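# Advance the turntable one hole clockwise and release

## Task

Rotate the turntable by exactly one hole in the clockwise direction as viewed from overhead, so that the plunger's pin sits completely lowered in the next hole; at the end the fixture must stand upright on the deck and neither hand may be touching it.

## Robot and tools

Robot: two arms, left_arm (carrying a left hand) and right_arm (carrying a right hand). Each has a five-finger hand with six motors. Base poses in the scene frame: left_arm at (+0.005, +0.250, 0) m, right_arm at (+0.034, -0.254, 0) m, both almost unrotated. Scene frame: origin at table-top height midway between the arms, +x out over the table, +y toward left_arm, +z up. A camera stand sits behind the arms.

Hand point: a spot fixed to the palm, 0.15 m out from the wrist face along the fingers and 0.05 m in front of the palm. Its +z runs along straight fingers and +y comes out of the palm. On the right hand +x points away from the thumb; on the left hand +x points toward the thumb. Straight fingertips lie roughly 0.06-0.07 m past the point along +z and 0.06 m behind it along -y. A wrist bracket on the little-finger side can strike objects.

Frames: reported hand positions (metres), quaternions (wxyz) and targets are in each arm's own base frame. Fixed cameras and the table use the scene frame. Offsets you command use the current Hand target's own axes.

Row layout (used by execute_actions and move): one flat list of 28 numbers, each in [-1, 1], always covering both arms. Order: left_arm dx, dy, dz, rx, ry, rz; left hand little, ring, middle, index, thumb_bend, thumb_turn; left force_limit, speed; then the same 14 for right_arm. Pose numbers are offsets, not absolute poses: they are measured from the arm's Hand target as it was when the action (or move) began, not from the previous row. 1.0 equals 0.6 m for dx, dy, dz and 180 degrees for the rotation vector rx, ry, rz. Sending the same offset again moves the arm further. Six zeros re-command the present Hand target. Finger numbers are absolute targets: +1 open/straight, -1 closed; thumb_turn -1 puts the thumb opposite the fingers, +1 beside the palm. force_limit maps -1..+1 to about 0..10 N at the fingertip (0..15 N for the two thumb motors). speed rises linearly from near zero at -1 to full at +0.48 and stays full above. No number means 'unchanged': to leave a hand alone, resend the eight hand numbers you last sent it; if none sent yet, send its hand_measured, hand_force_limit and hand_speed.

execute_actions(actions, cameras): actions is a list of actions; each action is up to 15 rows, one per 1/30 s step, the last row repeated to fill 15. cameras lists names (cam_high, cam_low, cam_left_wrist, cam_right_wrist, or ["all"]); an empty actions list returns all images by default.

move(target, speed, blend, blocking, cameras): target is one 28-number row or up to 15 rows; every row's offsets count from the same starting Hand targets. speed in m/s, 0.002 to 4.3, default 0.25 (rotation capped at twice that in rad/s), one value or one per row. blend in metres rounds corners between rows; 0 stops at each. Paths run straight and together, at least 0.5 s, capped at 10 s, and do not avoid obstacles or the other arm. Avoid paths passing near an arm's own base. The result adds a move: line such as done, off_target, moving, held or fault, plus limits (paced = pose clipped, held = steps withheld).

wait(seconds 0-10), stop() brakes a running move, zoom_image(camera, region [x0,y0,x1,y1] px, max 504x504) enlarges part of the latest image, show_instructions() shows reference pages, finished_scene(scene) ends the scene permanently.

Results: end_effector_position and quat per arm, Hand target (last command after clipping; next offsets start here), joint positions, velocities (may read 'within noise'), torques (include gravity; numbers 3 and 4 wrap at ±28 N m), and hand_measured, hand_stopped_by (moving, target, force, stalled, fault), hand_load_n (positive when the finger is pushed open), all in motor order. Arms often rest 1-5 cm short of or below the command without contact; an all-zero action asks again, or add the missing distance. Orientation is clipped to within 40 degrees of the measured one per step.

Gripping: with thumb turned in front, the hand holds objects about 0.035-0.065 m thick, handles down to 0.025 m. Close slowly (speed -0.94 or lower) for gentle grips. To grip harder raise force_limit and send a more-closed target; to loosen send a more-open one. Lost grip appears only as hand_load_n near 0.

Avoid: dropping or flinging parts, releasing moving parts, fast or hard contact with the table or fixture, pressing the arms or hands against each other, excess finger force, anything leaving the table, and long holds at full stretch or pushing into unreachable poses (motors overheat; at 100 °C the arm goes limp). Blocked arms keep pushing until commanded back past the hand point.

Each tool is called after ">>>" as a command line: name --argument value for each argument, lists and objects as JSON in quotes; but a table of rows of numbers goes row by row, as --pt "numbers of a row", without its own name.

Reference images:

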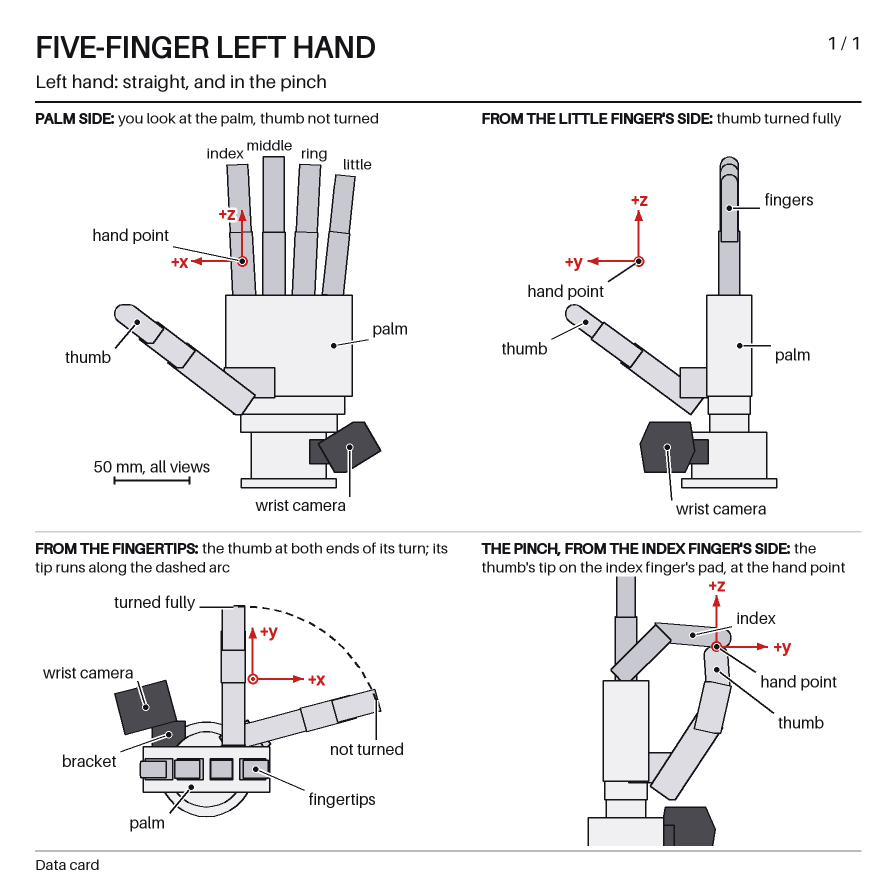

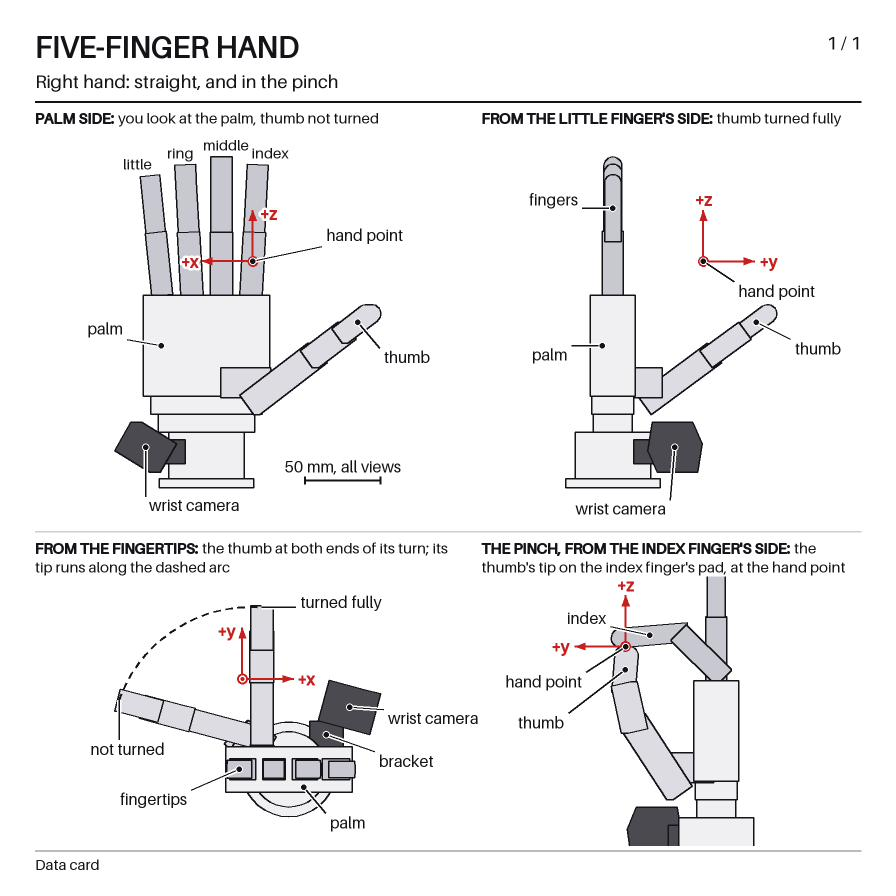

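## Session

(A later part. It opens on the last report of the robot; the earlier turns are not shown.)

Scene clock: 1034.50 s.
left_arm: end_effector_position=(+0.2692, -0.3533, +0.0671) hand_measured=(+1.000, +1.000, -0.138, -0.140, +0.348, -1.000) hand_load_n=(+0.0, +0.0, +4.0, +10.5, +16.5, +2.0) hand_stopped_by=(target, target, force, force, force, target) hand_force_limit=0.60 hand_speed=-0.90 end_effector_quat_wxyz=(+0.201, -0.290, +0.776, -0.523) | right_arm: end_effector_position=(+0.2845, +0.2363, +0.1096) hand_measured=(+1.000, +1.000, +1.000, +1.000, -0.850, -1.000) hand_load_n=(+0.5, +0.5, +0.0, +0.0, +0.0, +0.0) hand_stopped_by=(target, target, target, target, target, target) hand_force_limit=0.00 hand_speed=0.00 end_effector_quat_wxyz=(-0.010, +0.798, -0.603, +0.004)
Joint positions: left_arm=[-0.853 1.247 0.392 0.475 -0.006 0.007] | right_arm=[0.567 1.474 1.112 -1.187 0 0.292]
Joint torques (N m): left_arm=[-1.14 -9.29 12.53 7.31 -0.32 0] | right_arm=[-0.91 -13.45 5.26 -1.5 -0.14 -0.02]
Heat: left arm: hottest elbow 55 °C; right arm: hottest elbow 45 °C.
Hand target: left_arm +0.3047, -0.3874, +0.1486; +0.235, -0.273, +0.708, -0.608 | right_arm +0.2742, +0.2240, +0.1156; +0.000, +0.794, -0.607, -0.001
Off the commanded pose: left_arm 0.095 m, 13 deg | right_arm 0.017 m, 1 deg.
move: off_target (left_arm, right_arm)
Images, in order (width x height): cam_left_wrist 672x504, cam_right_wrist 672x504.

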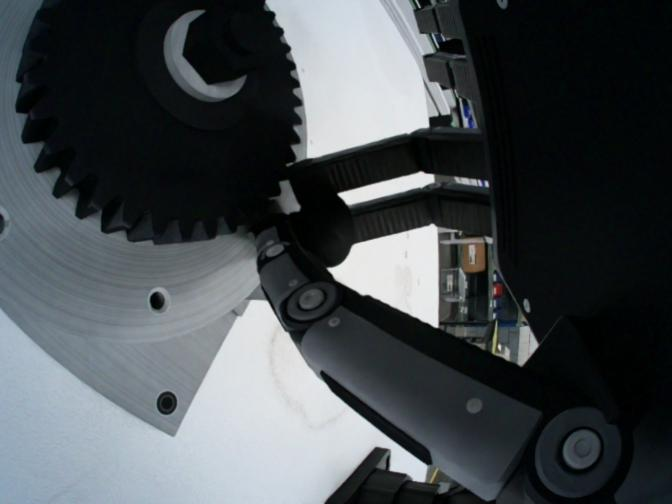

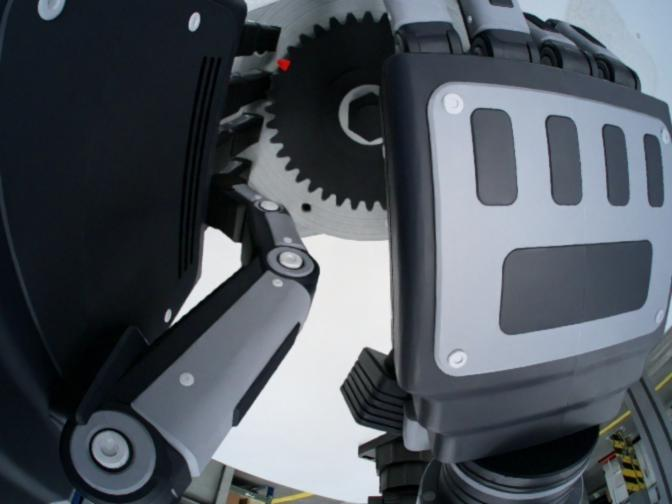

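>>> wait --seconds 0.1 --cameras '["cam_high","cam_low","cam_left_wrist"]'

>>> zoom_image --camera "cam_left_wrist" --region '[60, 220, 300, 450]'

>>> zoom_image --camera "cam_low" --region '[240, 180, 440, 330]'

Scene clock: 1073.50 s.
left_arm: end_effector_position=(+0.2692, -0.3533, +0.0671) hand_measured=(+1.000, +1.000, -0.138, -0.140, +0.348, -1.000) hand_load_n=(+0.0, +0.0, +4.0, +10.5, +16.5, +2.0) hand_stopped_by=(target, target, force, force, force, target) hand_force_limit=0.60 hand_speed=-0.90 end_effector_quat_wxyz=(+0.201, -0.290, +0.776, -0.523) | right_arm: end_effector_position=(+0.2845, +0.2362, +0.1096) hand_measured=(+1.000, +1.000, +1.000, +1.000, -0.850, -1.000) hand_load_n=(+0.0, +0.5, +0.0, +0.0, +0.0, +0.0) hand_stopped_by=(target, target, target, target, target, target) hand_force_limit=0.00 hand_speed=0.00 end_effector_quat_wxyz=(-0.010, +0.798, -0.603, +0.004)
Joint positions: left_arm=[-0.853 1.247 0.392 0.475 -0.006 0.007] | right_arm=[0.567 1.474 1.112 -1.187 0 0.291]
Joint torques (N m): left_arm=[-0.21 -9 12.67 6.99 -0.33 0.01] | right_arm=[-0.85 -13.45 5.27 -1.51 -0.14 0.01]
Heat: left arm: hottest elbow 55 °C; right arm: hottest elbow 43 °C.
Hand target: left_arm +0.3047, -0.3874, +0.1486; +0.235, -0.273, +0.708, -0.608 | right_arm +0.2742, +0.2240, +0.1156; +0.000, +0.794, -0.607, -0.001
Off the commanded pose: left_arm 0.095 m, 13 deg | right_arm 0.017 m, 1 deg.
wait: 0.10 s; at rest from the start
Images, in order (width x height): cam_high 672x504, cam_low 672x504, cam_left_wrist 672x504.

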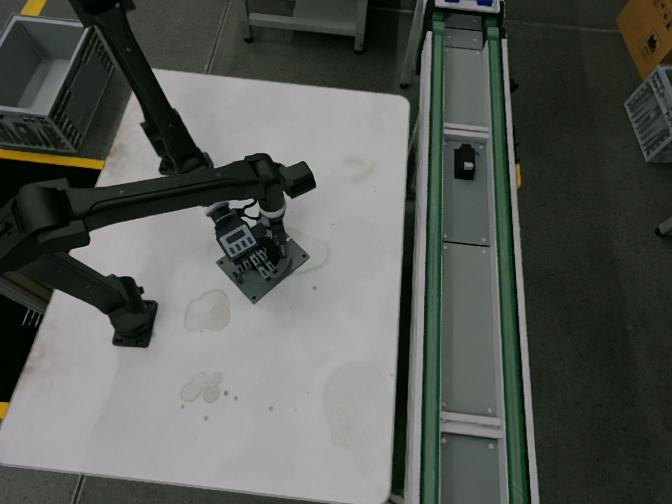

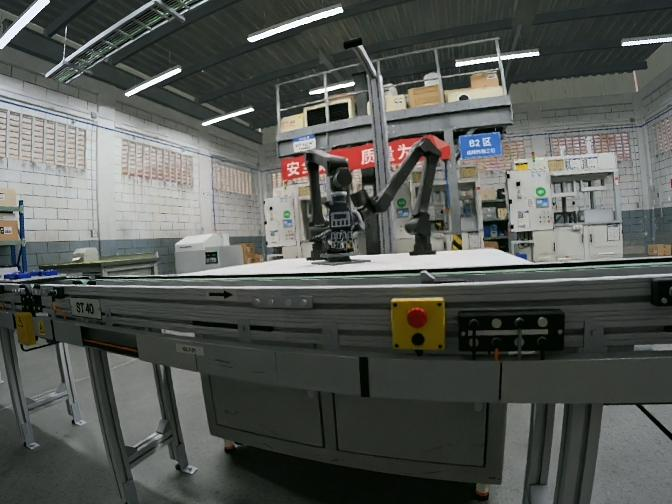

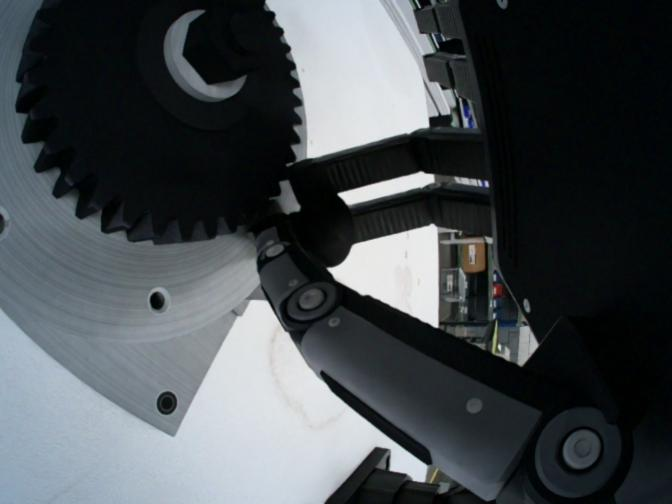

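Scaled by 2.100 from the camera's 672x504 image, which has a finer 960x720 frame.

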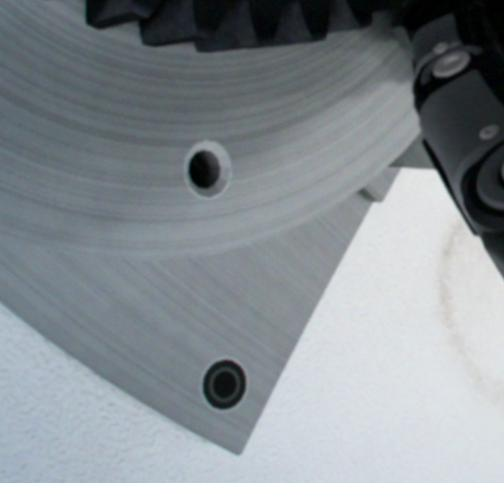

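Scaled by 2.520 from the camera's 672x504 image, which has a finer 960x720 frame.

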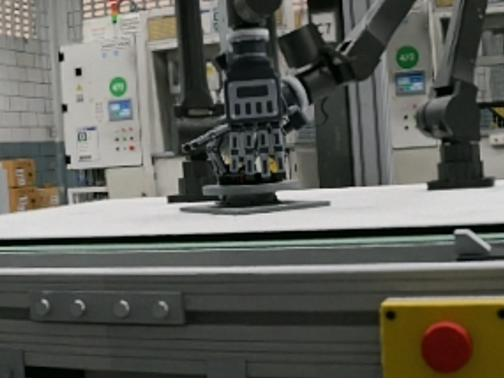

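>>> zoom_image --camera "cam_low" --region '[295, 225, 385, 275]'

>>> zoom_image --camera "cam_high" --region '[200, 170, 340, 320]'

Scaled by 5.600 from the camera's 672x504 image, which has a finer 960x720 frame.

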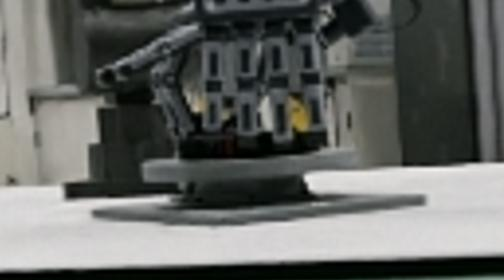

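Scaled by 3.360 from the camera's 672x504 image, which has a finer 960x720 frame.

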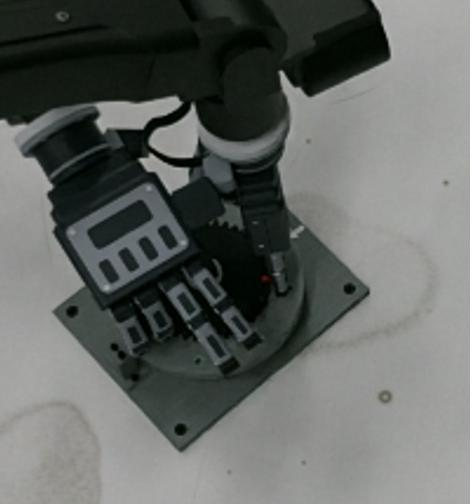

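>>> move --target '[0,0,0,0,0,0,1,1,-0.6,-0.6,-0.3,-1,0.6,-0.9,0.025,0.005,0,0,0,0,1,1,1,1,-0.85,-1,0,0]' --speed 0.05 --cameras '["cam_left_wrist","cam_right_wrist"]'

Scene clock: 1183.40 s.
left_arm: end_effector_position=(+0.2692, -0.3533, +0.0671) hand_measured=(+1.000, +1.000, -0.138, -0.140, +0.348, -1.000) hand_load_n=(+0.0, +0.0, +4.0, +10.5, +16.5, +2.0) hand_stopped_by=(target, target, force, force, force, target) hand_force_limit=0.60 hand_speed=-0.90 end_effector_quat_wxyz=(+0.201, -0.290, +0.776, -0.523) | right_arm: end_effector_position=(+0.2863, +0.2227, +0.1139) hand_measured=(+1.000, +1.000, +1.000, +1.000, -0.850, -1.000) hand_load_n=(+0.0, +0.0, +1.0, +0.0, +0.0, +0.0) hand_stopped_by=(target, target, target, target, target, target) hand_force_limit=0.00 hand_speed=0.00 end_effector_quat_wxyz=(-0.018, +0.795, -0.606, +0.004)
Joint positions: left_arm=[-0.853 1.247 0.392 0.475 -0.006 0.007] | right_arm=[0.534 1.444 1.093 -1.183 -0.006 0.265]
Joint torques (N m): left_arm=[0.21 -9 12.55 7.15 -0.33 -0.03] | right_arm=[-1.08 -12.1 5.39 -1.65 0.04 -0.07]
Heat: left arm: hottest elbow 56 °C; right arm: hottest elbow 41 °C.
Hand target: left_arm +0.3047, -0.3874, +0.1486; +0.235, -0.273, +0.708, -0.608 | right_arm +0.2752, +0.2088, +0.1156; +0.000, +0.794, -0.607, -0.001
Off the commanded pose: left_arm 0.095 m, 13 deg | right_arm 0.018 m, 2 deg.
move: off_target (left_arm, right_arm)
Images, in order (width x height): cam_left_wrist 672x504, cam_right_wrist 672x504.

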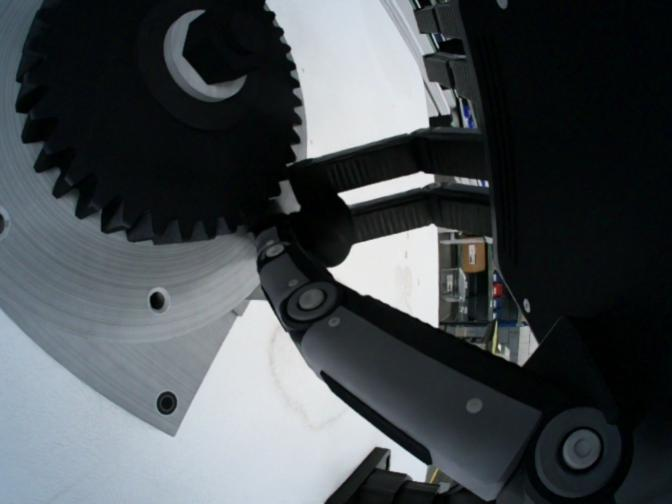

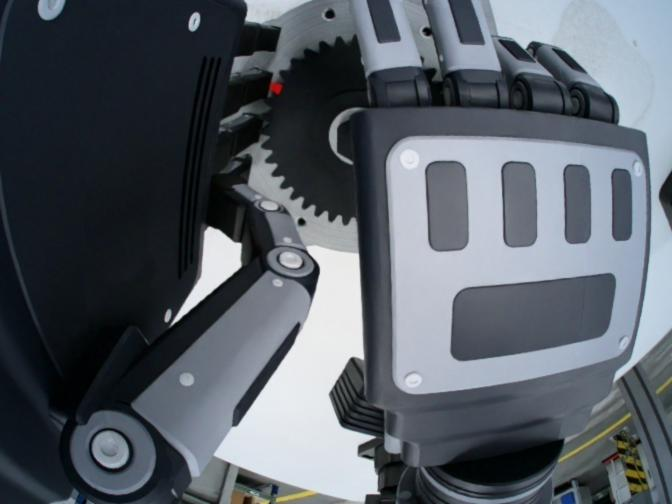

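>>> move --pt "0 0 0 0 0 0 1 1 -0.6 -0.6 -0.3 -1 0.6 -0.9 0 -0.045 0 0 0 0 1 1 1 1 -0.85 -1 0 0" --pt "0 -0.022 0.002 0.015 0 0 1 1 -0.6 -0.6 -0.3 -1 0.6 -0.9 -0.05 -0.045 0 0 0 0 1 1 1 1 -0.85 -1 0 0" --speed 0.06 --cameras '["cam_left_wrist","cam_right_wrist"]'

>>> zoom_image --camera "cam_left_wrist" --region '[220, 140, 388, 266]'

>>> zoom_image --camera "cam_right_wrist" --region '[240, 0, 500, 250]'

Scene clock: 1194.37 s.
left_arm: end_effector_position=(+0.2694, -0.3534, +0.0684) hand_measured=(+1.000, +1.000, -0.138, -0.140, +0.350, -1.000) hand_load_n=(+0.0, +0.0, +5.5, +13.0, +18.0, +3.0) hand_stopped_by=(target, target, force, force, force, target) hand_force_limit=0.60 hand_speed=-0.90 end_effector_quat_wxyz=(+0.205, -0.287, +0.771, -0.531) | right_arm: end_effector_position=(+0.2892, +0.2293, +0.1101) hand_measured=(+1.000, +1.000, +1.000, +1.000, -0.850, -1.000) hand_load_n=(+0.0, +0.5, -1.5, +0.0, +0.0, +0.0) hand_stopped_by=(target, target, target, target, target, target) hand_force_limit=0.00 hand_speed=0.00 end_effector_quat_wxyz=(+0.003, +0.792, -0.611, +0.002)
Joint positions: left_arm=[-0.853 1.249 0.381 0.507 -0.006 0.009] | right_arm=[0.548 1.49 1.129 -1.214 0.007 0.292]
Joint torques (N m): left_arm=[-0.38 -10.46 12.66 8.02 -0.34 -0.07] | right_arm=[1.55 -9.29 9.09 -0.68 -0.37 0.13]
Heat: left arm: hottest elbow 56 °C; right arm: hottest elbow 41 °C.
Hand target: left_arm +0.3069, -0.3898, +0.1615; +0.241, -0.268, +0.693, -0.624 | right_arm +0.2934, +0.2447, +0.1157; +0.000, +0.794, -0.607, -0.001
Off the commanded pose: left_arm 0.107 m, 15 deg | right_arm 0.017 m, 1 deg.
move: off_target (left_arm, right_arm)
Images, in order (width x height): cam_left_wrist 672x504, cam_right_wrist 672x504.

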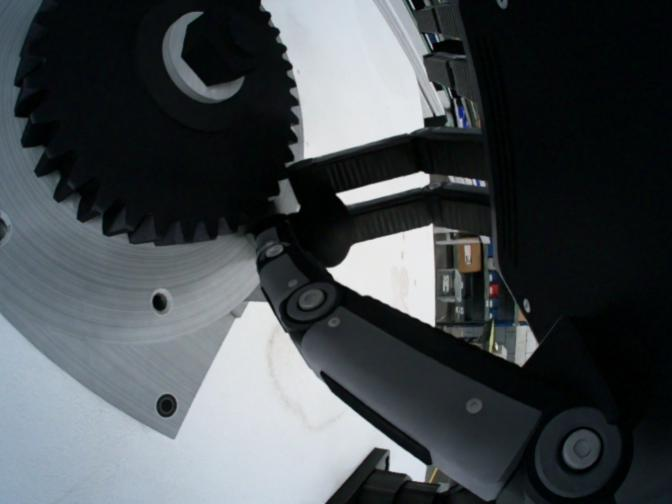

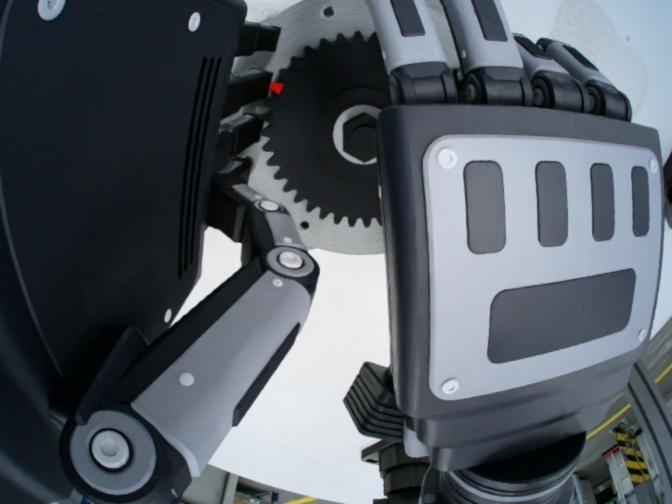

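Scaled by 3.000 from the camera's 672x504 image, which has a finer 960x720 frame.

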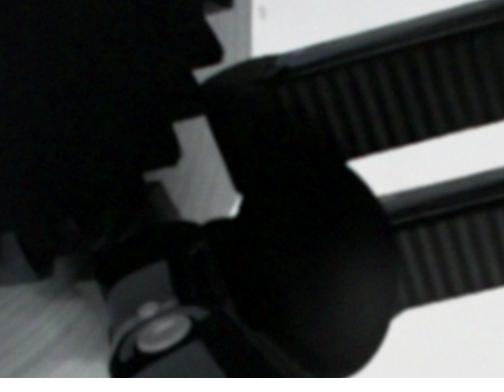

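Scaled by 1.938 from the camera's 672x504 image, which has a finer 960x720 frame.

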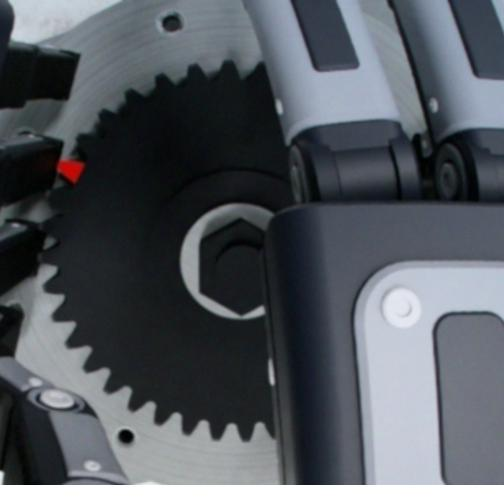

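>>> move --pt "0 0 0 0 0 0 1 1 -0.6 -0.6 -0.3 -1 0.6 -0.9 -0.005 -0.03 0 0 0 0 1 1 1 1 -0.85 -1 0 0" --pt "0 0 0 0 0 0 1 1 -0.6 -0.6 -0.3 -1 0.6 -0.9 -0.04 -0.03 0 0 0 0 1 1 1 1 -0.85 -1 0 0" --pt "0 0 0 0 0 0 1 1 -0.6 -0.6 -0.3 -1 0.6 -0.9 -0.04 0.035 -0.006 0 0 0 1 1 1 1 -0.85 -1 0 0" --speed 0.06 --cameras '["cam_left_wrist","cam_right_wrist"]'

>>> zoom_image --camera "cam_right_wrist" --region '[200, 0, 420, 165]'

Scene clock: 1211.00 s.
left_arm: end_effector_position=(+0.2694, -0.3534, +0.0685) hand_measured=(+1.000, +1.000, -0.138, -0.140, +0.350, -1.000) hand_load_n=(+0.0, +0.0, +5.5, +12.5, +18.5, +2.5) hand_stopped_by=(target, target, force, force, force, target) hand_force_limit=0.60 hand_speed=-0.90 end_effector_quat_wxyz=(+0.205, -0.287, +0.771, -0.531) | right_arm: end_effector_position=(+0.2794, +0.2571, +0.1107) hand_measured=(+1.000, +1.000, +1.000, +1.000, -0.850, -1.000) hand_load_n=(+0.0, +0.5, +0.0, +0.0, +0.0, +0.0) hand_stopped_by=(target, target, target, target, target, target) hand_force_limit=0.00 hand_speed=0.00 end_effector_quat_wxyz=(+0.004, +0.793, -0.610, +0.003)
Joint positions: left_arm=[-0.853 1.249 0.381 0.507 -0.006 0.009] | right_arm=[0.617 1.508 1.15 -1.218 0.008 0.358]
Joint torques (N m): left_arm=[-0.38 -9.35 12.81 7.71 -0.31 -0.03] | right_arm=[1.55 -13.86 5.76 -0.7 -0.4 0.17]
Heat: left arm: hottest elbow 57 °C; right arm: hottest elbow 43 °C.
Hand target: left_arm +0.3068, -0.3898, +0.1615; +0.241, -0.268, +0.693, -0.624 | right_arm +0.2669, +0.2624, +0.1193; +0.000, +0.794, -0.607, -0.001
Off the commanded pose: left_arm 0.107 m, 15 deg | right_arm 0.016 m, 1 deg.
move: off_target (left_arm, right_arm)
Images, in order (width x height): cam_left_wrist 672x504, cam_right_wrist 672x504.

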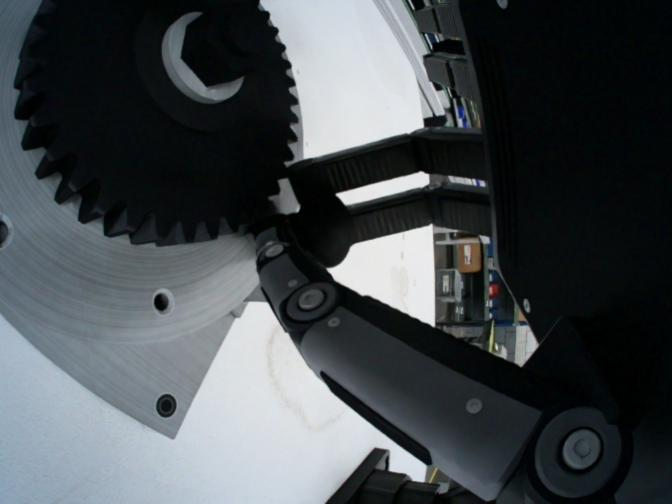

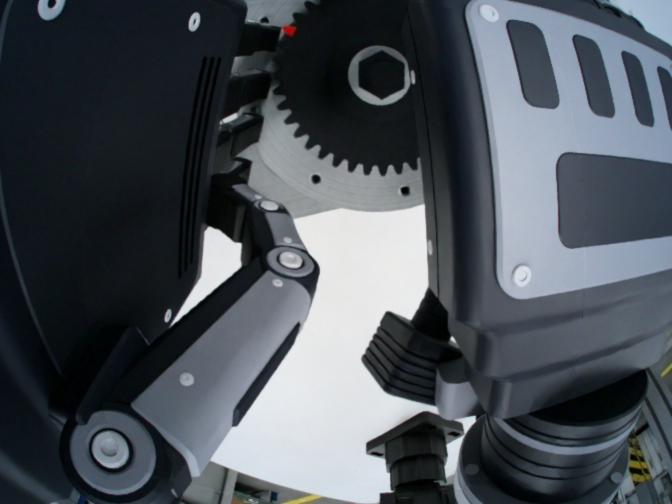

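Scaled by 2.291 from the camera's 672x504 image, which has a finer 960x720 frame.

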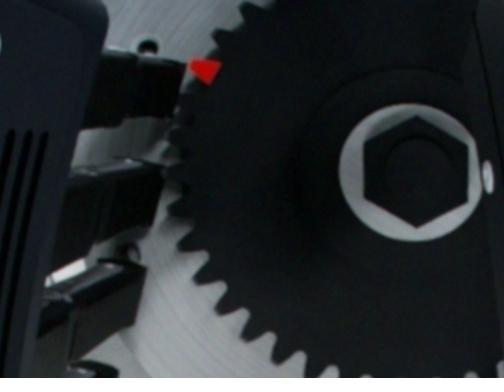

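>>> move --target '[0,0,0,0,0,0,1,1,-0.6,-0.6,-0.3,-1,0.6,-0.9,0.035,0.006,0,0,0,0,1,1,1,1,-0.85,-1,0,0]' --speed 0.05 --cameras '["cam_left_wrist","cam_right_wrist"]'

>>> zoom_image --camera "cam_right_wrist" --region '[200, 0, 420, 165]'

Scene clock: 1221.13 s.
left_arm: end_effector_position=(+0.2694, -0.3534, +0.0685) hand_measured=(+1.000, +1.000, -0.138, -0.140, +0.350, -1.000) hand_load_n=(+0.0, +0.0, +5.5, +12.5, +18.5, +3.0) hand_stopped_by=(target, target, force, force, force, target) hand_force_limit=0.60 hand_speed=-0.90 end_effector_quat_wxyz=(+0.205, -0.287, +0.771, -0.531) | right_arm: end_effector_position=(+0.2777, +0.2515, +0.1145) hand_measured=(+1.000, +1.000, +1.000, +1.000, -0.850, -1.000) hand_load_n=(+0.0, +0.0, +0.0, +0.0, +0.0, +0.0) hand_stopped_by=(target, target, target, target, target, target) hand_force_limit=0.00 hand_speed=0.00 end_effector_quat_wxyz=(-0.011, +0.797, -0.604, +0.005)
Joint positions: left_arm=[-0.853 1.249 0.381 0.507 -0.006 0.009] | right_arm=[0.608 1.474 1.126 -1.199 0.002 0.334]
Joint torques (N m): left_arm=[0.09 -10.75 12.53 7.72 -0.37 0.01] | right_arm=[-0.62 -12.69 5.7 -1.47 -0.21 0.01]
Heat: left arm: hottest elbow 57 °C; right arm: hottest elbow 43 °C.
Hand target: left_arm +0.3068, -0.3898, +0.1615; +0.241, -0.268, +0.693, -0.624 | right_arm +0.2689, +0.2413, +0.1193; +0.000, +0.794, -0.607, -0.001
Off the commanded pose: left_arm 0.107 m, 15 deg | right_arm 0.014 m, 1 deg.
move: off_target (left_arm, right_arm)
Images, in order (width x height): cam_left_wrist 672x504, cam_right_wrist 672x504.

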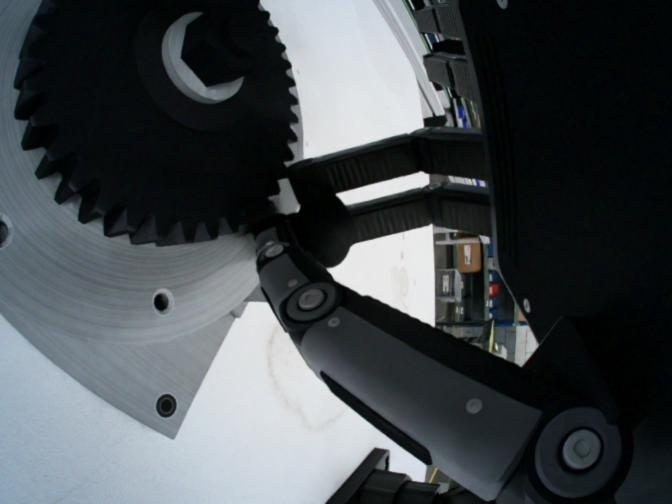

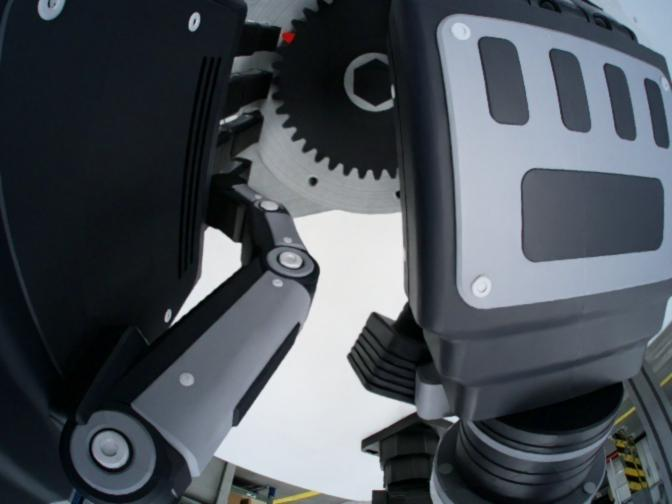

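Scaled by 2.291 from the camera's 672x504 image, which has a finer 960x720 frame.

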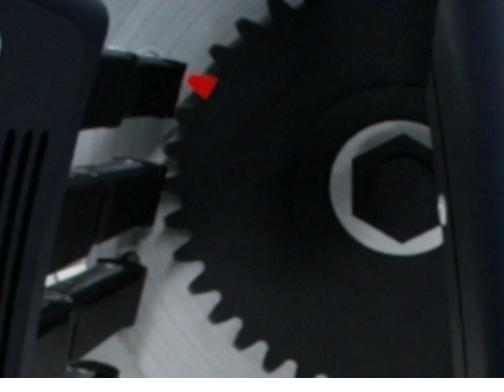

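>>> move --pt "0 0 0 0 0 0 1 1 -0.6 -0.6 -0.3 -1 0.6 -0.9 0 -0.045 0 0 0 0 1 1 1 1 -0.85 -1 0 0" --pt "0 0 0 0 0 0 1 1 -0.6 -0.6 -0.3 -1 0.6 -0.9 -0.035 -0.045 0.012 0 0 0 1 1 1 1 -0.85 -1 0 0" --pt "0 0 0 0 0 0 1 1 -0.6 -0.6 -0.3 -1 0.6 -0.9 -0.035 0.018 0.014 0 0 0 1 1 1 1 -0.85 -1 0 0" --speed 0.08 --cameras '["cam_left_wrist","cam_right_wrist"]'

>>> move --target '[0,0,0,0,0,0,1,1,-0.6,-0.6,-0.3,-1,0.6,-0.9,0.02,0.004,0.0,0,0,0,1,1,1,1,-0.85,-1,0,0]' --speed 0.04 --cameras '["cam_left_wrist","cam_right_wrist"]'

Scene clock: 1331.97 s.
left_arm: end_effector_position=(+0.2694, -0.3534, +0.0685) hand_measured=(+1.000, +1.000, -0.138, -0.140, +0.350, -1.000) hand_load_n=(+0.0, +0.0, +5.5, +12.5, +18.5, +2.5) hand_stopped_by=(target, target, force, force, force, target) hand_force_limit=0.60 hand_speed=-0.90 end_effector_quat_wxyz=(+0.205, -0.287, +0.771, -0.531) | right_arm: end_effector_position=(+0.2781, +0.2526, +0.1076) hand_measured=(+1.000, +1.000, +1.000, +1.000, -0.850, -1.000) hand_load_n=(+0.0, +0.5, +0.0, +0.0, +0.0, +0.0) hand_stopped_by=(target, target, target, target, target, target) hand_force_limit=0.00 hand_speed=0.00 end_effector_quat_wxyz=(-0.010, +0.790, -0.613, +0.015)
Joint positions: left_arm=[-0.853 1.249 0.381 0.507 -0.006 0.009] | right_arm=[0.616 1.476 1.113 -1.179 0.023 0.366]
Joint torques (N m): left_arm=[-0.26 -9.58 12.71 7.84 -0.39 -0.01] | right_arm=[2.67 -13.1 5.11 -1.32 -0.87 0.22]
Heat: left arm: hottest elbow 58 °C; right arm: hottest elbow 40 °C.
Hand target: left_arm +0.3068, -0.3898, +0.1615; +0.241, -0.268, +0.693, -0.624 | right_arm +0.2529, +0.2586, +0.1108; +0.000, +0.794, -0.607, -0.001
Off the commanded pose: left_arm 0.107 m, 15 deg | right_arm 0.026 m, 2 deg.
move: off_target (left_arm, right_arm)
Images, in order (width x height): cam_left_wrist 672x504, cam_right_wrist 672x504.

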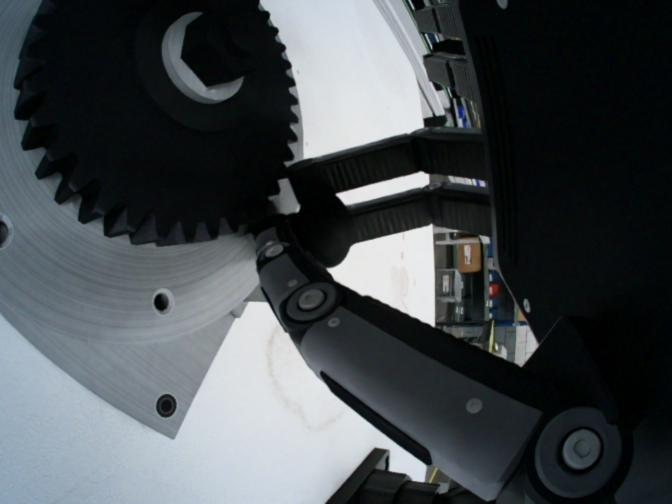

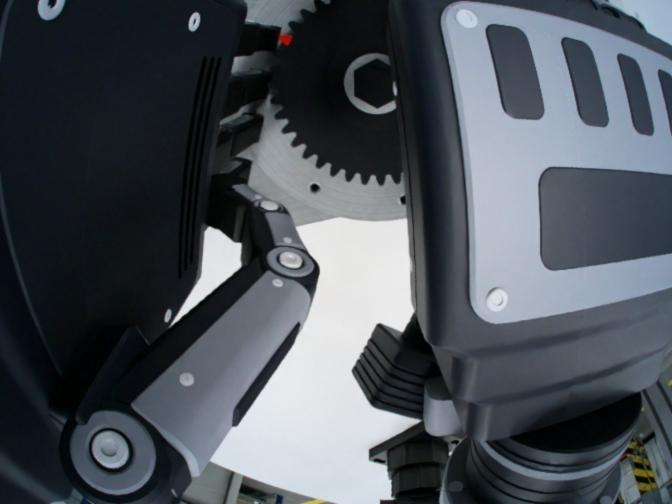

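Scene clock: 1332.83 s.
left_arm: end_effector_position=(+0.2694, -0.3534, +0.0685) hand_measured=(+1.000, +1.000, -0.138, -0.140, +0.350, -1.000) hand_load_n=(+0.0, +0.0, +5.5, +12.5, +18.5, +2.5) hand_stopped_by=(target, target, force, force, force, target) hand_force_limit=0.60 hand_speed=-0.90 end_effector_quat_wxyz=(+0.205, -0.287, +0.771, -0.531) | right_arm: end_effector_position=(+0.2771, +0.2515, +0.1073) hand_measured=(+1.000, +1.000, +1.000, +1.000, -0.850, -1.000) hand_load_n=(+0.5, +1.0, +0.0, +0.0, +0.0, +0.0) hand_stopped_by=(target, target, target, target, target, target) hand_force_limit=0.00 hand_speed=0.00 end_effector_quat_wxyz=(-0.016, +0.792, -0.610, +0.017)
Joint positions: left_arm=[-0.853 1.249 0.381 0.507 -0.006 0.009] | right_arm=[0.616 1.465 1.1 -1.166 0.023 0.358]
Joint torques (N m): left_arm=[-0.79 -10.34 12.81 7.68 -0.35 0] | right_arm=[0.79 -13.16 4.79 -1.84 -0.89 0.03]
Heat: left arm: hottest elbow 58 °C; right arm: hottest elbow 40 °C.
Hand target: left_arm +0.3068, -0.3898, +0.1615; +0.241, -0.268, +0.693, -0.624 | right_arm +0.2538, +0.2465, +0.1109; +0.000, +0.794, -0.607, -0.001
Off the commanded pose: left_arm 0.107 m, 15 deg | right_arm 0.024 m, 3 deg.
move: off_target (left_arm, right_arm)
Images, in order (width x height): cam_left_wrist 672x504, cam_right_wrist 672x504.

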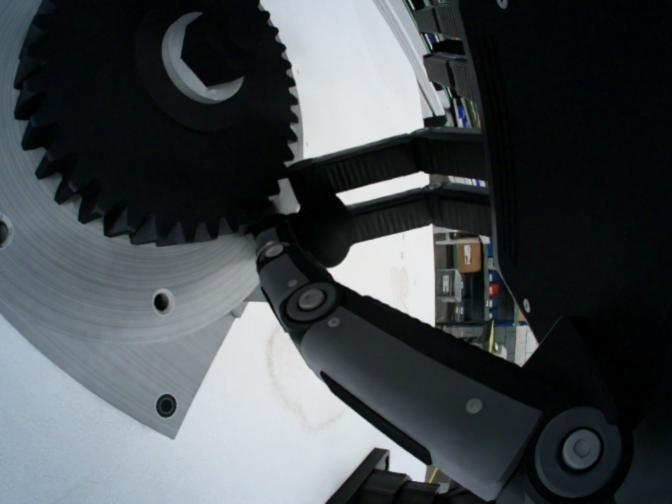

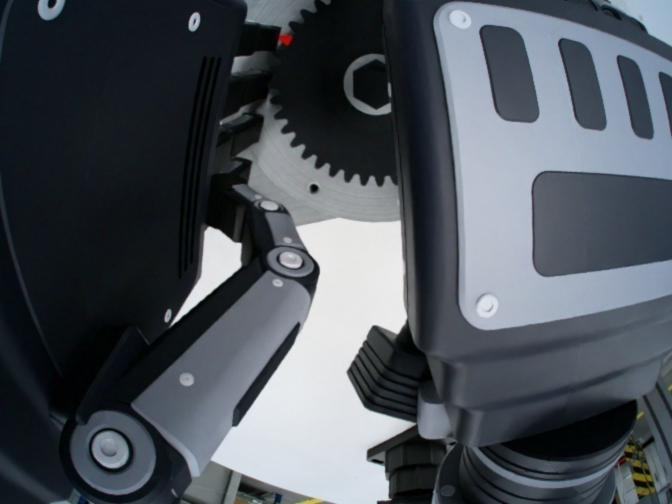

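>>> move --target '[0,0,0,0,0,0,1,1,-0.6,-0.6,-0.3,-1,0.6,-0.9,0.025,-0.008,0.0,0,0,0,1,1,1,1,-0.85,-1,0,0]' --speed 0.04 --cameras '["cam_left_wrist","cam_right_wrist"]'

Scene clock: 1340.33 s.
left_arm: end_effector_position=(+0.2694, -0.3534, +0.0685) hand_measured=(+1.000, +1.000, -0.138, -0.140, +0.350, -1.000) hand_load_n=(+0.0, +0.0, +5.5, +12.0, +18.5, +3.0) hand_stopped_by=(target, target, force, force, force, target) hand_force_limit=0.60 hand_speed=-0.90 end_effector_quat_wxyz=(+0.205, -0.287, +0.771, -0.531) | right_arm: end_effector_position=(+0.2775, +0.2483, +0.1085) hand_measured=(+1.000, +1.000, +1.000, +1.000, -0.850, -1.000) hand_load_n=(+0.5, +0.5, +0.0, +0.0, +0.0, +0.0) hand_stopped_by=(target, target, target, target, target, target) hand_force_limit=0.00 hand_speed=0.00 end_effector_quat_wxyz=(-0.019, +0.798, -0.603, +0.008)
Joint positions: left_arm=[-0.853 1.249 0.381 0.507 -0.006 0.009] | right_arm=[0.602 1.462 1.099 -1.166 0.003 0.325]
Joint torques (N m): left_arm=[-0.15 -9.64 12.98 7.62 -0.32 0.02] | right_arm=[-0.91 -12.98 4.81 -1.81 -0.23 0.03]
Heat: left arm: hottest elbow 58 °C; right arm: hottest elbow 40 °C.
Hand target: left_arm +0.3068, -0.3898, +0.1615; +0.241, -0.268, +0.693, -0.624 | right_arm +0.2623, +0.2333, +0.1109; +0.000, +0.794, -0.607, -0.001
Off the commanded pose: left_arm 0.107 m, 15 deg | right_arm 0.021 m, 2 deg.
move: off_target (left_arm, right_arm)
Images, in order (width x height): cam_left_wrist 672x504, cam_right_wrist 672x504.

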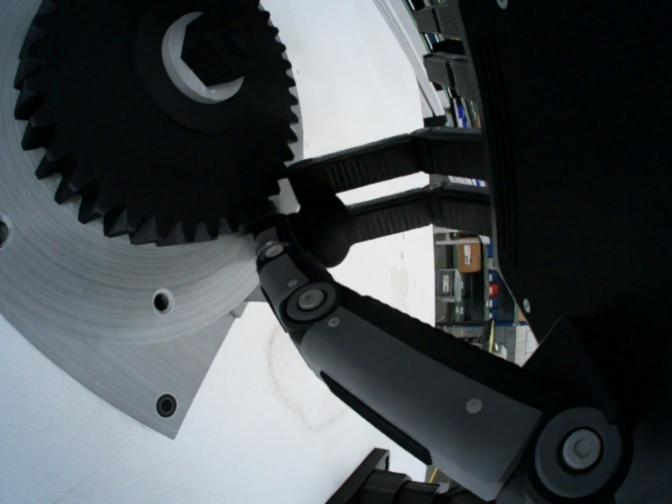

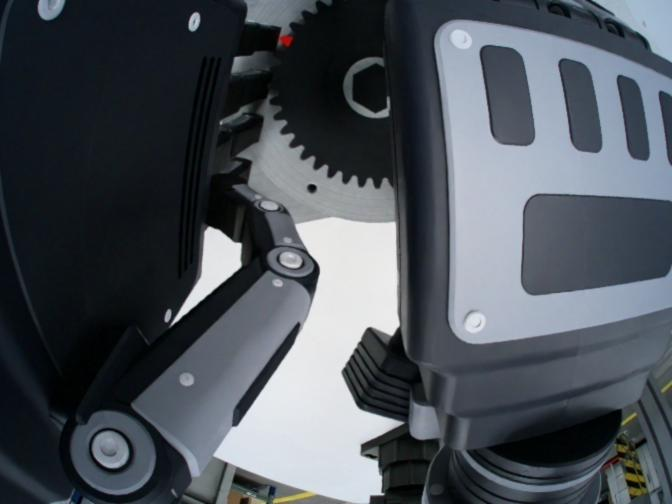

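>>> move --target '[0,-0.022,0.002,0.015,0,0,1,1,-0.6,-0.6,-0.3,-1,0.6,-0.9,0,-0.025,0,0,0,0,1,1,1,1,-0.85,-1,0,0]' --speed 0.04 --cameras '["cam_left_wrist","cam_right_wrist"]'

>>> zoom_image --camera "cam_left_wrist" --region '[220, 140, 388, 266]'

Scene clock: 1356.10 s.
left_arm: end_effector_position=(+0.2696, -0.3535, +0.0714) hand_measured=(+1.000, +1.000, -0.138, -0.140, +0.350, -1.000) hand_load_n=(+0.0, +0.0, +6.0, +13.0, +22.5, +3.0) hand_stopped_by=(target, target, force, force, force, target) hand_force_limit=0.60 hand_speed=-0.90 end_effector_quat_wxyz=(+0.209, -0.284, +0.764, -0.540) | right_arm: end_effector_position=(+0.2787, +0.2465, +0.1089) hand_measured=(+1.000, +1.000, +1.000, +1.000, -0.850, -1.000) hand_load_n=(+0.0, +0.5, +0.0, +0.0, +0.5, +0.0) hand_stopped_by=(target, target, target, target, target, target) hand_force_limit=0.00 hand_speed=0.00 end_effector_quat_wxyz=(-0.020, +0.799, -0.601, +0.005)
Joint positions: left_arm=[-0.853 1.249 0.369 0.545 -0.006 0.011] | right_arm=[0.595 1.462 1.099 -1.166 -0.003 0.315]
Joint torques (N m): left_arm=[-0.56 -11.52 13.14 7.77 -0.35 -0.05] | right_arm=[-1.26 -10.11 7.28 -1.96 -0.05 0.03]
Heat: left arm: hottest elbow 58 °C; right arm: hottest elbow 40 °C.
Hand target: left_arm +0.3085, -0.3917, +0.1745; +0.248, -0.262, +0.678, -0.641 | right_arm +0.2769, +0.2372, +0.1109; +0.000, +0.794, -0.608, -0.001
Off the commanded pose: left_arm 0.117 m, 16 deg | right_arm 0.010 m, 3 deg.
move: off_target (left_arm, right_arm)
Images, in order (width x height): cam_left_wrist 672x504, cam_right_wrist 672x504.

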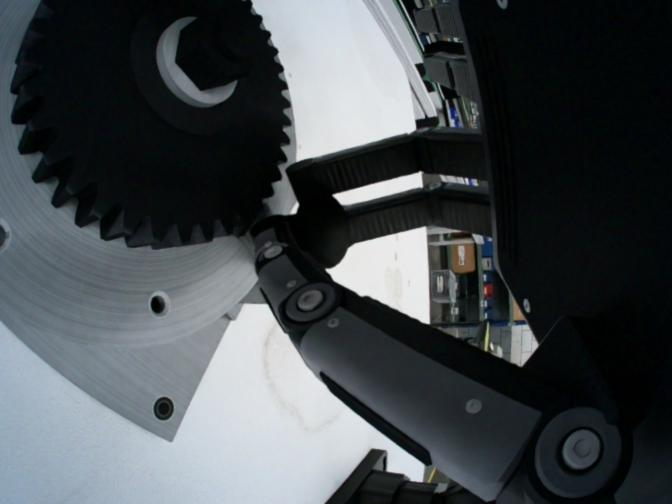

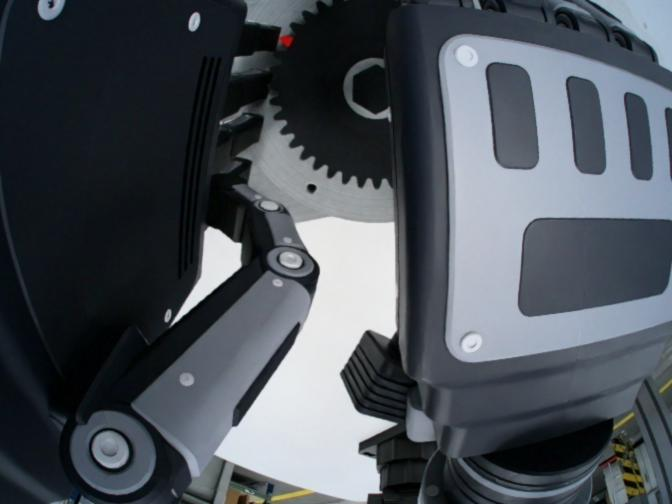

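Scaled by 3.000 from the camera's 672x504 image, which has a finer 960x720 frame.

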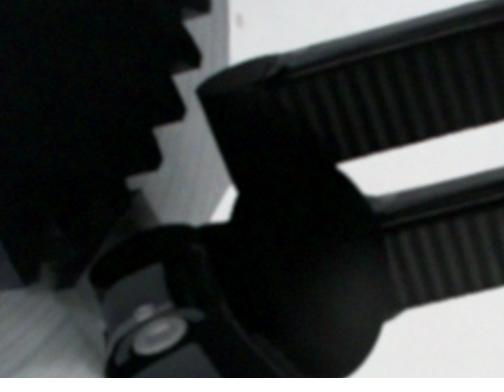

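>>> move --pt "0 0 0 0 0 0 1 1 -0.6 -0.6 -0.3 -1 0.6 -0.9 0.0 0.018 0.0 0 0 0 1 1 1 1 -0.85 -1 0 0" --pt "0 0 0 0 0 0 1 1 -0.6 -0.6 -0.3 -1 0.6 -0.9 0.025 0.02 0.0 0 0 0 1 1 1 1 -0.85 -1 0 0" --speed 0.04 --cameras '["cam_left_wrist","cam_right_wrist"]'

Scene clock: 1366.90 s.
left_arm: end_effector_position=(+0.2696, -0.3535, +0.0714) hand_measured=(+1.000, +1.000, -0.138, -0.140, +0.350, -1.000) hand_load_n=(+0.0, +0.0, +6.0, +13.5, +22.5, +3.0) hand_stopped_by=(target, target, force, force, force, target) hand_force_limit=0.60 hand_speed=-0.90 end_effector_quat_wxyz=(+0.209, -0.284, +0.764, -0.540) | right_arm: end_effector_position=(+0.2848, +0.2299, +0.1083) hand_measured=(+1.000, +1.000, +1.000, +1.000, -0.850, -1.000) hand_load_n=(+0.0, +0.5, +0.0, +0.0, +0.0, +0.0) hand_stopped_by=(target, target, target, target, target, target) hand_force_limit=0.00 hand_speed=0.00 end_effector_quat_wxyz=(-0.018, +0.795, -0.607, +0.010)
Joint positions: left_arm=[-0.853 1.249 0.369 0.545 -0.006 0.011] | right_arm=[0.555 1.452 1.087 -1.166 0.005 0.289]
Joint torques (N m): left_arm=[0.26 -11.28 13.31 8.23 -0.37 -0.04] | right_arm=[-0.21 -12.34 5.24 -1.81 -0.31 -0.01]
Heat: left arm: hottest elbow 58 °C; right arm: hottest elbow 41 °C.
Hand target: left_arm +0.3085, -0.3917, +0.1745; +0.248, -0.262, +0.678, -0.641 | right_arm +0.2691, +0.2195, +0.1108; +0.000, +0.794, -0.607, -0.001
Off the commanded pose: left_arm 0.117 m, 16 deg | right_arm 0.019 m, 2 deg.
move: off_target (left_arm, right_arm)
Images, in order (width x height): cam_left_wrist 672x504, cam_right_wrist 672x504.

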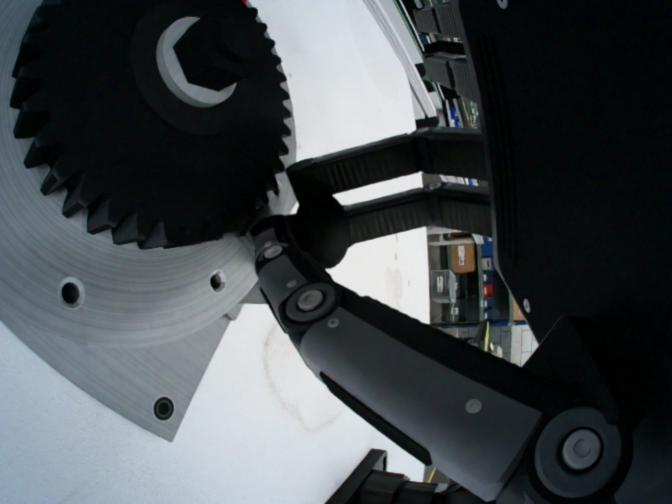

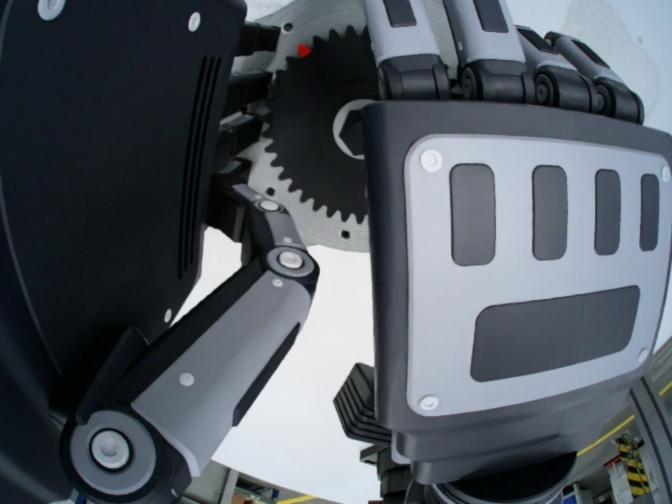

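>>> move --target '[0,0,0,0,0,0,1,1,-0.6,-0.6,-0.3,-1,0.6,-0.9,0.018,0.003,0.0,0,0,0,1,1,1,1,-0.85,-1,0,0]' --speed 0.03 --cameras '["cam_left_wrist","cam_right_wrist"]'

Scene clock: 1375.67 s.
left_arm: end_effector_position=(+0.2696, -0.3535, +0.0714) hand_measured=(+1.000, +1.000, -0.138, -0.140, +0.350, -1.000) hand_load_n=(+0.0, +0.0, +6.0, +13.5, +22.5, +3.0) hand_stopped_by=(target, target, force, force, force, target) hand_force_limit=0.60 hand_speed=-0.90 end_effector_quat_wxyz=(+0.209, -0.284, +0.764, -0.540) | right_arm: end_effector_position=(+0.2867, +0.2231, +0.1085) hand_measured=(+1.000, +1.000, +1.000, +1.000, -0.850, -1.000) hand_load_n=(+0.0, +0.0, +0.5, +0.0, +0.0, +0.0) hand_stopped_by=(target, target, target, target, target, target) hand_force_limit=0.00 hand_speed=0.00 end_effector_quat_wxyz=(-0.019, +0.794, -0.608, +0.008)
Joint positions: left_arm=[-0.853 1.249 0.369 0.545 -0.006 0.011] | right_arm=[0.536 1.447 1.082 -1.166 0.001 0.273]
Joint torques (N m): left_arm=[-0.15 -10.7 13.16 7.87 -0.35 -0.09] | right_arm=[-0.73 -12.75 4.78 -1.81 -0.16 -0.09]
Heat: left arm: hottest elbow 58 °C; right arm: hottest elbow 40 °C.
Hand target: left_arm +0.3085, -0.3917, +0.1745; +0.248, -0.262, +0.678, -0.641 | right_arm +0.2703, +0.2086, +0.1108; +0.000, +0.794, -0.607, -0.001
Off the commanded pose: left_arm 0.117 m, 16 deg | right_arm 0.022 m, 2 deg.
move: off_target (left_arm, right_arm)
Images, in order (width x height): cam_left_wrist 672x504, cam_right_wrist 672x504.

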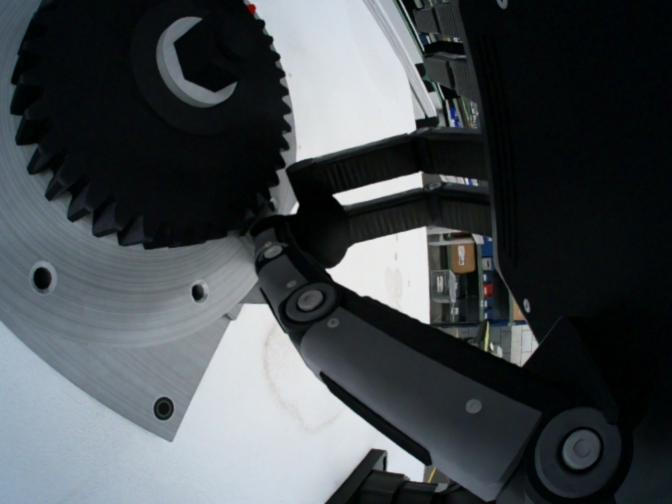

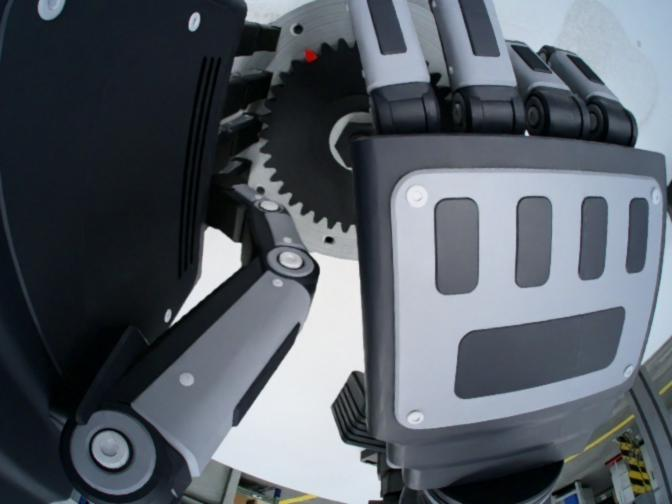

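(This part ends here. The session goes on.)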